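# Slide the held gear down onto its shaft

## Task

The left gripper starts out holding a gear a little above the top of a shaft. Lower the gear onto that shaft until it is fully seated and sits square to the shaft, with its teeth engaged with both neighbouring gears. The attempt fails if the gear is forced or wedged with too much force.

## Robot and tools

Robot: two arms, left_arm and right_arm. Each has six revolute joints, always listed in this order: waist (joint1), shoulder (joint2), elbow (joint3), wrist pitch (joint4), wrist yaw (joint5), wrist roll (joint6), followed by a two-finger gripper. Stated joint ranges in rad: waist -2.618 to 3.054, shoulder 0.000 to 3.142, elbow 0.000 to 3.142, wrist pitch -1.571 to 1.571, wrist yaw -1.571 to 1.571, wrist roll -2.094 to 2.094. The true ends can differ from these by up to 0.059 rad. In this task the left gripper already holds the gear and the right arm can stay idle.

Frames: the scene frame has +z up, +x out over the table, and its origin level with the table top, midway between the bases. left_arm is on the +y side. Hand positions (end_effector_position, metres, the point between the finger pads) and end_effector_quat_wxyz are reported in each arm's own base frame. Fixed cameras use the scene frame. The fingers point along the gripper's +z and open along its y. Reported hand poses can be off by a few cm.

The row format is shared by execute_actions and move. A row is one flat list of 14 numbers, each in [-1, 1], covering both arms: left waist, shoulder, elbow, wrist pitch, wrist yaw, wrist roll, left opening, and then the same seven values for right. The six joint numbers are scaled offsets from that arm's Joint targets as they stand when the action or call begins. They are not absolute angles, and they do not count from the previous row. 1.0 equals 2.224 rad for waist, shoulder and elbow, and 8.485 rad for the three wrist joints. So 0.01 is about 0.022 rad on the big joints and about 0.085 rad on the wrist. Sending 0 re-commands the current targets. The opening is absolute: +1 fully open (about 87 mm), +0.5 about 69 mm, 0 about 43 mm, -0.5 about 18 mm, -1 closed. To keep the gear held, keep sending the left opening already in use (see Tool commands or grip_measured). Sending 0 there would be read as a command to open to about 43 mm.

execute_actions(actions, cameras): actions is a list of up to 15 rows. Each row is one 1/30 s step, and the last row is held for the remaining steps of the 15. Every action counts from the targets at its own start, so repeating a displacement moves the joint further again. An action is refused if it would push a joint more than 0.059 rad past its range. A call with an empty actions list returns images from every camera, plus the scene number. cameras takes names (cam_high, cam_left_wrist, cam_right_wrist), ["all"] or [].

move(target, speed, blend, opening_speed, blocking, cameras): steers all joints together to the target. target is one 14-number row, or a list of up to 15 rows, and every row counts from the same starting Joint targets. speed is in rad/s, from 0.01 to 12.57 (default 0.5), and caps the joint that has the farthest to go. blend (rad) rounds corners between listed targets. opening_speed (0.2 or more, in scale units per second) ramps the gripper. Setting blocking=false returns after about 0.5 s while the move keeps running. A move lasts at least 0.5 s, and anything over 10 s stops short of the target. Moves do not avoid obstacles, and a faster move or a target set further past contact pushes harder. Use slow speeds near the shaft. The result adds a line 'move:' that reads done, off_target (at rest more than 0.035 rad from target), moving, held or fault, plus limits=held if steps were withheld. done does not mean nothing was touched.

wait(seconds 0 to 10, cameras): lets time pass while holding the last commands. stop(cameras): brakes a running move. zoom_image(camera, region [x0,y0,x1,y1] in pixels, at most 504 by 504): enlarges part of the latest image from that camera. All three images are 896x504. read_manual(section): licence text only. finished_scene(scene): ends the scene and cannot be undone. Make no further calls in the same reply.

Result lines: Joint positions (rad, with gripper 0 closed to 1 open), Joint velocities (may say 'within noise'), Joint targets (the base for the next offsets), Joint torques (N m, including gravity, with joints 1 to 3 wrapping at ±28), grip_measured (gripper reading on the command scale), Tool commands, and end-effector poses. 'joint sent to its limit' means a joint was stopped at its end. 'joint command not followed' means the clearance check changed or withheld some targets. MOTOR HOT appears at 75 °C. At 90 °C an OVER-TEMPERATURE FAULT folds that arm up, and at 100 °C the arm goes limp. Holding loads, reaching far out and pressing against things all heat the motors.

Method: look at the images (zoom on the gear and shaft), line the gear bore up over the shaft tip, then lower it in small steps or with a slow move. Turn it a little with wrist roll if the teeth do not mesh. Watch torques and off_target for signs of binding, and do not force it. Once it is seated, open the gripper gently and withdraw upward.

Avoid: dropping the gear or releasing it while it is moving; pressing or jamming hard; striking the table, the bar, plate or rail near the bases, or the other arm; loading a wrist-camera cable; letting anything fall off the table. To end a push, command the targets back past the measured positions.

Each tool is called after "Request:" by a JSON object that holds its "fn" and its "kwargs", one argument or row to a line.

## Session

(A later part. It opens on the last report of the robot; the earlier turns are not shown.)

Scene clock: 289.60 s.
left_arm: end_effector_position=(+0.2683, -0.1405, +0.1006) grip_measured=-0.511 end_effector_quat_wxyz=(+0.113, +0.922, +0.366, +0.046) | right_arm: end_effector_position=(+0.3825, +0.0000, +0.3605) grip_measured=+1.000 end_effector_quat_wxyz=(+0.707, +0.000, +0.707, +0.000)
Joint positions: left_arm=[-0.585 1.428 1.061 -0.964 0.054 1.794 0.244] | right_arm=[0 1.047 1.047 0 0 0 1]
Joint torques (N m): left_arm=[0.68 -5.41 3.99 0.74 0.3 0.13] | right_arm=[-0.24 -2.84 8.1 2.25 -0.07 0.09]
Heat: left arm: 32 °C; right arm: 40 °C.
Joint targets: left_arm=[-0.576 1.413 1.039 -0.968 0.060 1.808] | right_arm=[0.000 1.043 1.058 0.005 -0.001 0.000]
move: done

Dropped 5 mm. Check how far is left.

Request:
{"fn": "execute_actions", "kwargs": {
  "actions": [],
  "cameras": ["cam_left_wrist", "cam_high"]
}}

Request:
{"fn": "zoom_image", "kwargs": {
  "camera": "cam_left_wrist",
  "region": [460, 30, 700, 310]
}}

Request:
{"fn": "zoom_image", "kwargs": {
  "camera": "cam_high",
  "region": [460, 210, 570, 310]
}}

Scene clock: 293.63 s.
left_arm: end_effector_position=(+0.2683, -0.1405, +0.1006) grip_measured=-0.511 end_effector_quat_wxyz=(+0.113, +0.922, +0.366, +0.046) | right_arm: end_effector_position=(+0.3825, +0.0000, +0.3605) grip_measured=+1.000 end_effector_quat_wxyz=(+0.707, +0.000, +0.707, +0.000)
Joint positions: left_arm=[-0.585 1.428 1.061 -0.964 0.054 1.794 0.244] | right_arm=[0 1.047 1.047 0 0 0 1]
Joint velocities: within noise
Joint torques (N m): left_arm=[0.7 -5.42 4 0.74 0.3 0.11] | right_arm=[-0.24 -2.82 8.1 2.25 -0.07 0.09]
Heat: left arm: 32 °C; right arm: 40 °C.
Joint targets: left_arm=[-0.576 1.413 1.039 -0.968 0.060 1.808] | right_arm=[0.000 1.043 1.058 0.005 -0.001 0.000]
Tool commands: left_gripper/opening=-1.0 right_gripper/opening=+1.0
camera_calibration:
cam_left_wrist: T_world_to_cam=[[-0.662168, 0.707337, -0.247403, 0.30045], [0.32349, 0.56763, 0.757067, -0.0639218], [0.675935, 0.421273, -0.604683, 0.0801052], [0, 0, 0, 1]] pos_world=[0.165481, -0.209982, 0.171164]
Images, in order (width x height): cam_high 896x504, cam_left_wrist 896x504.

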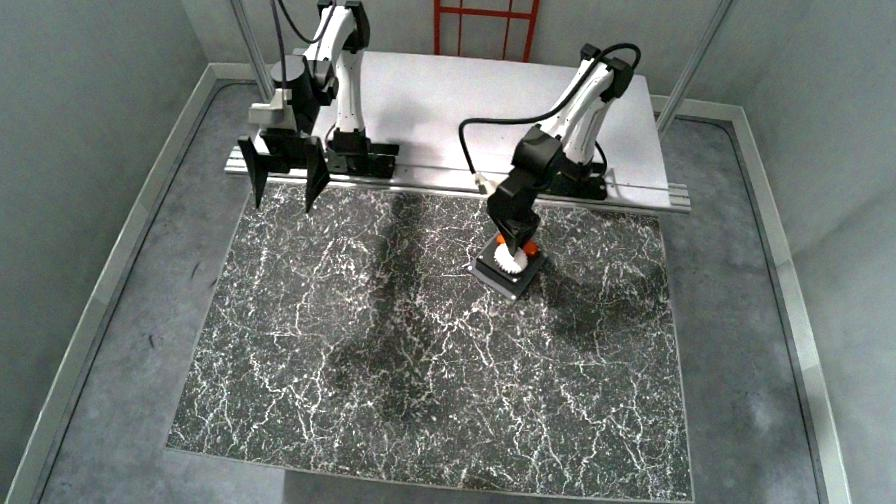

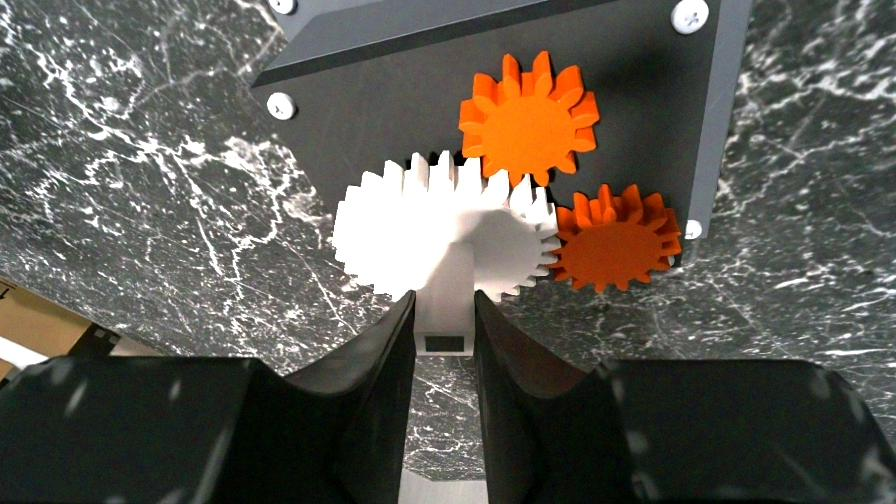

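Scaled by 1.800 from the camera's 896x504 image, which has a finer 1280x720 frame.

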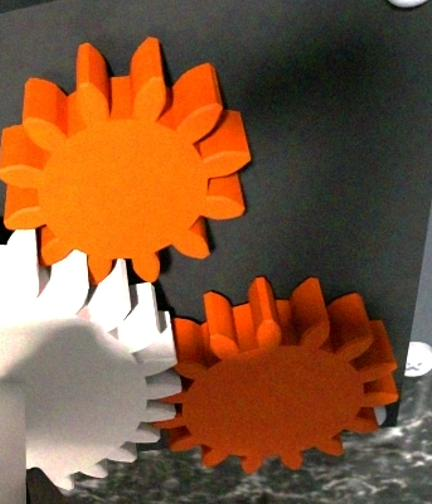

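Scaled by 4.582 from the camera's 896x504 image, which has a finer 1280x720 frame.

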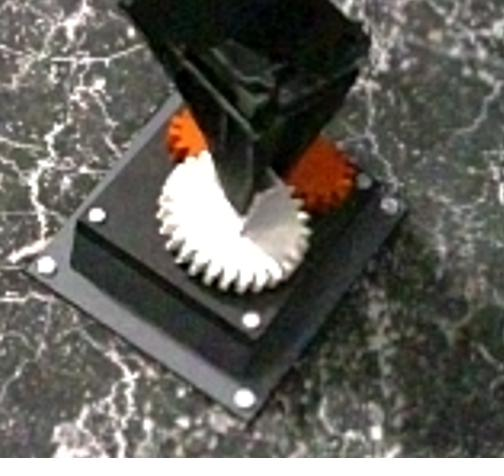

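Request:
{"fn": "move", "kwargs": {
  "target": [0,0.0005,-0.007,0.002,0,0,-1,0,0,0,0,0,0,1],
  "speed": 0.1
}}

Request:
{"fn": "move", "kwargs": {
  "target": [0,0.0005,-0.007,0.002,0,-0.004,-1,0,0,0,0,0,0,1],
  "speed": 0.1
}}

Scene clock: 298.93 s.
left_arm: end_effector_position=(+0.2681, -0.1404, +0.1002) grip_measured=-0.511 end_effector_quat_wxyz=(+0.117, +0.922, +0.366, +0.048) | right_arm: end_effector_position=(+0.3825, +0.0000, +0.3605) grip_measured=+1.000 end_effector_quat_wxyz=(+0.707, +0.000, +0.707, +0.000)
Joint positions: left_arm=[-0.585 1.42 1.05 -0.953 0.054 1.794 0.244] | right_arm=[0 1.047 1.047 0 0 0 1]
Joint torques (N m): left_arm=[0.75 -4.62 3.52 0.82 0.28 0.1] | right_arm=[-0.24 -2.84 8.1 2.25 -0.07 0.09]
Heat: left arm: 32 °C; right arm: 40 °C.
Joint targets: left_arm=[-0.576 1.414 1.023 -0.951 0.060 1.808] | right_arm=[0.000 1.043 1.058 0.005 -0.001 0.000]
move: done

Scene clock: 299.63 s.
left_arm: end_effector_position=(+0.2678, -0.1402, +0.0998) grip_measured=-0.511 end_effector_quat_wxyz=(+0.120, +0.921, +0.366, +0.050) | right_arm: end_effector_position=(+0.3825, +0.0000, +0.3605) grip_measured=+1.000 end_effector_quat_wxyz=(+0.707, +0.000, +0.707, +0.000)
Joint positions: left_arm=[-0.585 1.412 1.039 -0.942 0.054 1.793 0.244] | right_arm=[0 1.047 1.047 0 0 0 1]
Joint torques (N m): left_arm=[0.65 -3.95 3.17 0.9 0.3 -0.25] | right_arm=[-0.24 -2.85 8.1 2.25 -0.07 0.09]
Heat: left arm: 32 °C; right arm: 40 °C.
Joint targets: left_arm=[-0.576 1.415 1.008 -0.935 0.060 1.774] | right_arm=[0.000 1.043 1.058 0.005 -0.001 0.000]
move: done

Request:
{"fn": "move", "kwargs": {
  "target": [
    [0,-0.001,0.006,-0.001,0,0.002,-1,0,0,0,0,0,0,1],
    [0,-0.001,0.006,-0.001,0,0.002,-0.2,0,0,0,0,0,0,1]
  ],
  "speed": 0.1,
  "opening_speed": 0.8,
  "cameras": ["cam_left_wrist"]
}}

Request:
{"fn": "zoom_image", "kwargs": {
  "camera": "cam_left_wrist",
  "region": [320, 30, 700, 370]
}}

Scene clock: 312.83 s.
left_arm: end_effector_position=(+0.2668, -0.1396, +0.0977) grip_measured=-0.200 end_effector_quat_wxyz=(+0.119, +0.922, +0.366, +0.049) | right_arm: end_effector_position=(+0.3825, +0.0000, +0.3605) grip_measured=+1.000 end_effector_quat_wxyz=(+0.707, +0.000, +0.707, +0.000)
Joint positions: left_arm=[-0.585 1.412 1.032 -0.939 0.055 1.793 0.4] | right_arm=[0 1.047 1.047 0 0 0 1]
Joint torques (N m): left_arm=[0.69 -4 4.81 0.78 0.29 -0.06] | right_arm=[-0.24 -2.85 8.1 2.25 -0.07 0.09]
Heat: left arm: 32 °C; right arm: 40 °C.
Joint targets: left_arm=[-0.576 1.413 1.021 -0.943 0.060 1.791] | right_arm=[0.000 1.043 1.058 0.005 -0.001 0.000]
move: done
camera_calibration:
cam_left_wrist: T_world_to_cam=[[-0.6601, 0.705149, -0.258907, 0.298481], [0.315759, 0.57321, 0.756126, -0.0588228], [0.681589, 0.417367, -0.601033, 0.0765597], [0, 0, 0, 1]] pos_world=[0.163419, -0.208709, 0.167771]
Images, in order (width x height): cam_left_wrist 896x504.

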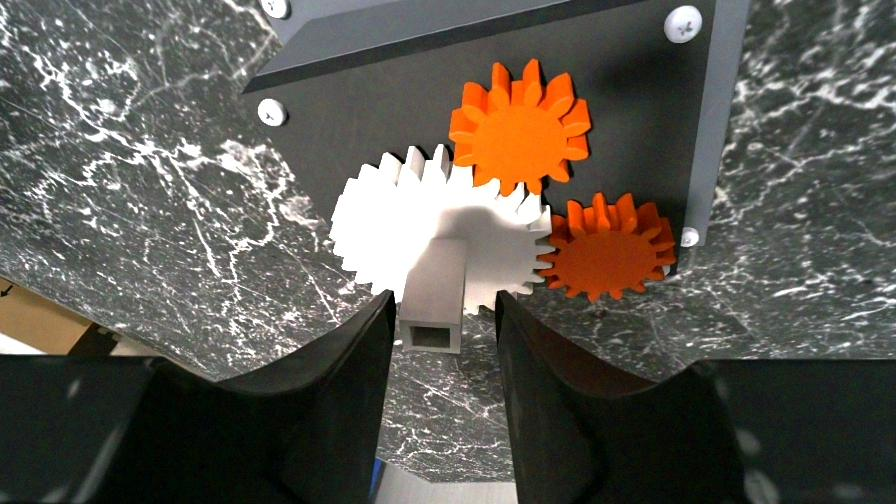

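Scaled by 1.326 from the camera's 896x504 image, which has a finer 1280x720 frame.

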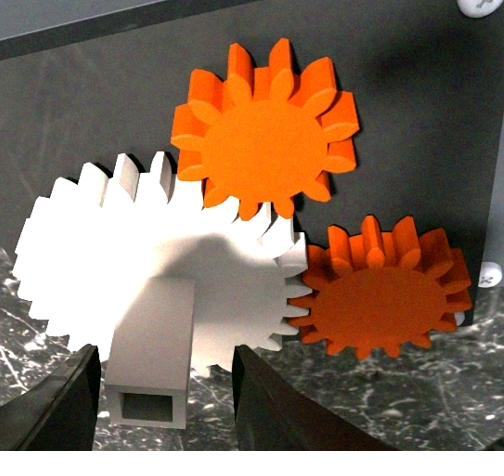

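Request:
{"fn": "move", "kwargs": {
  "target": [
    [0,0,0,0,0,0,0.3,0,0,0,0,0,0,1],
    [0.003,-0.015,0.056,-0.0185,0,0,0.3,0,0,0,0,0,0,1]
  ],
  "speed": 0.15,
  "opening_speed": 1.0,
  "cameras": ["cam_left_wrist"]
}}

Request:
{"fn": "zoom_image", "kwargs": {
  "camera": "cam_left_wrist",
  "region": [280, 80, 720, 420]
}}

Scene clock: 320.50 s.
left_arm: end_effector_position=(+0.2594, -0.1329, +0.1187) grip_measured=+0.300 end_effector_quat_wxyz=(+0.101, +0.923, +0.370, +0.037) | right_arm: end_effector_position=(+0.3825, +0.0000, +0.3605) grip_measured=+1.000 end_effector_quat_wxyz=(+0.707, +0.000, +0.707, +0.000)
Joint positions: left_arm=[-0.58 1.407 1.123 -1.079 0.055 1.793 0.65] | right_arm=[0 1.047 1.047 0 0 0 1]
Joint torques (N m): left_arm=[0.81 -6.23 7.5 0.54 0.29 -0.06] | right_arm=[-0.24 -2.84 8.1 2.25 -0.07 0.09]
Heat: left arm: 32 °C; right arm: 40 °C.
Joint targets: left_arm=[-0.569 1.380 1.145 -1.100 0.060 1.791] | right_arm=[0.000 1.043 1.058 0.005 -0.001 0.000]
move: done
camera_calibration:
cam_left_wrist: T_world_to_cam=[[-0.672637, 0.707289, -0.217491, 0.292871], [0.340423, 0.556745, 0.757725, -0.0850333], [0.657018, 0.435635, -0.615264, 0.101933], [0, 0, 0, 1]] pos_world=[0.158971, -0.204208, 0.190845]
Images, in order (width x height): cam_left_wrist 896x504.

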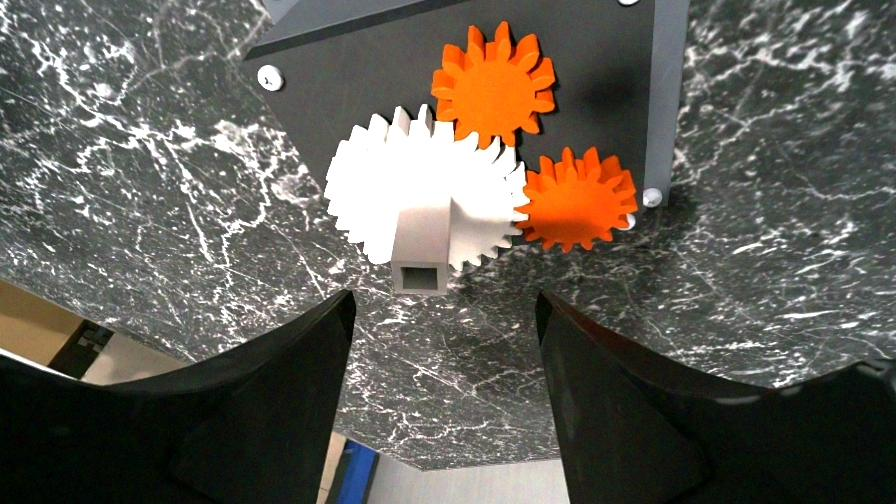

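Scaled by 1.145 from the camera's 896x504 image, which has a finer 1280x720 frame.

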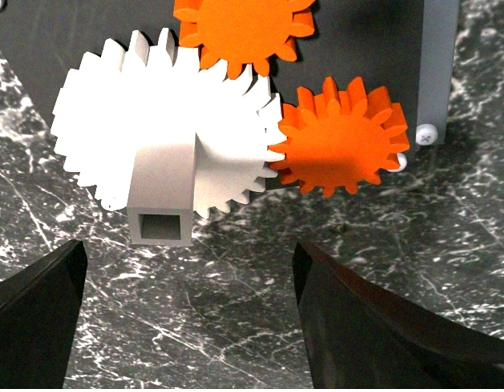

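Request:
{"fn": "finished_scene", "kwargs": {
  "scene": 2
}}

The scene is finished: the task was done.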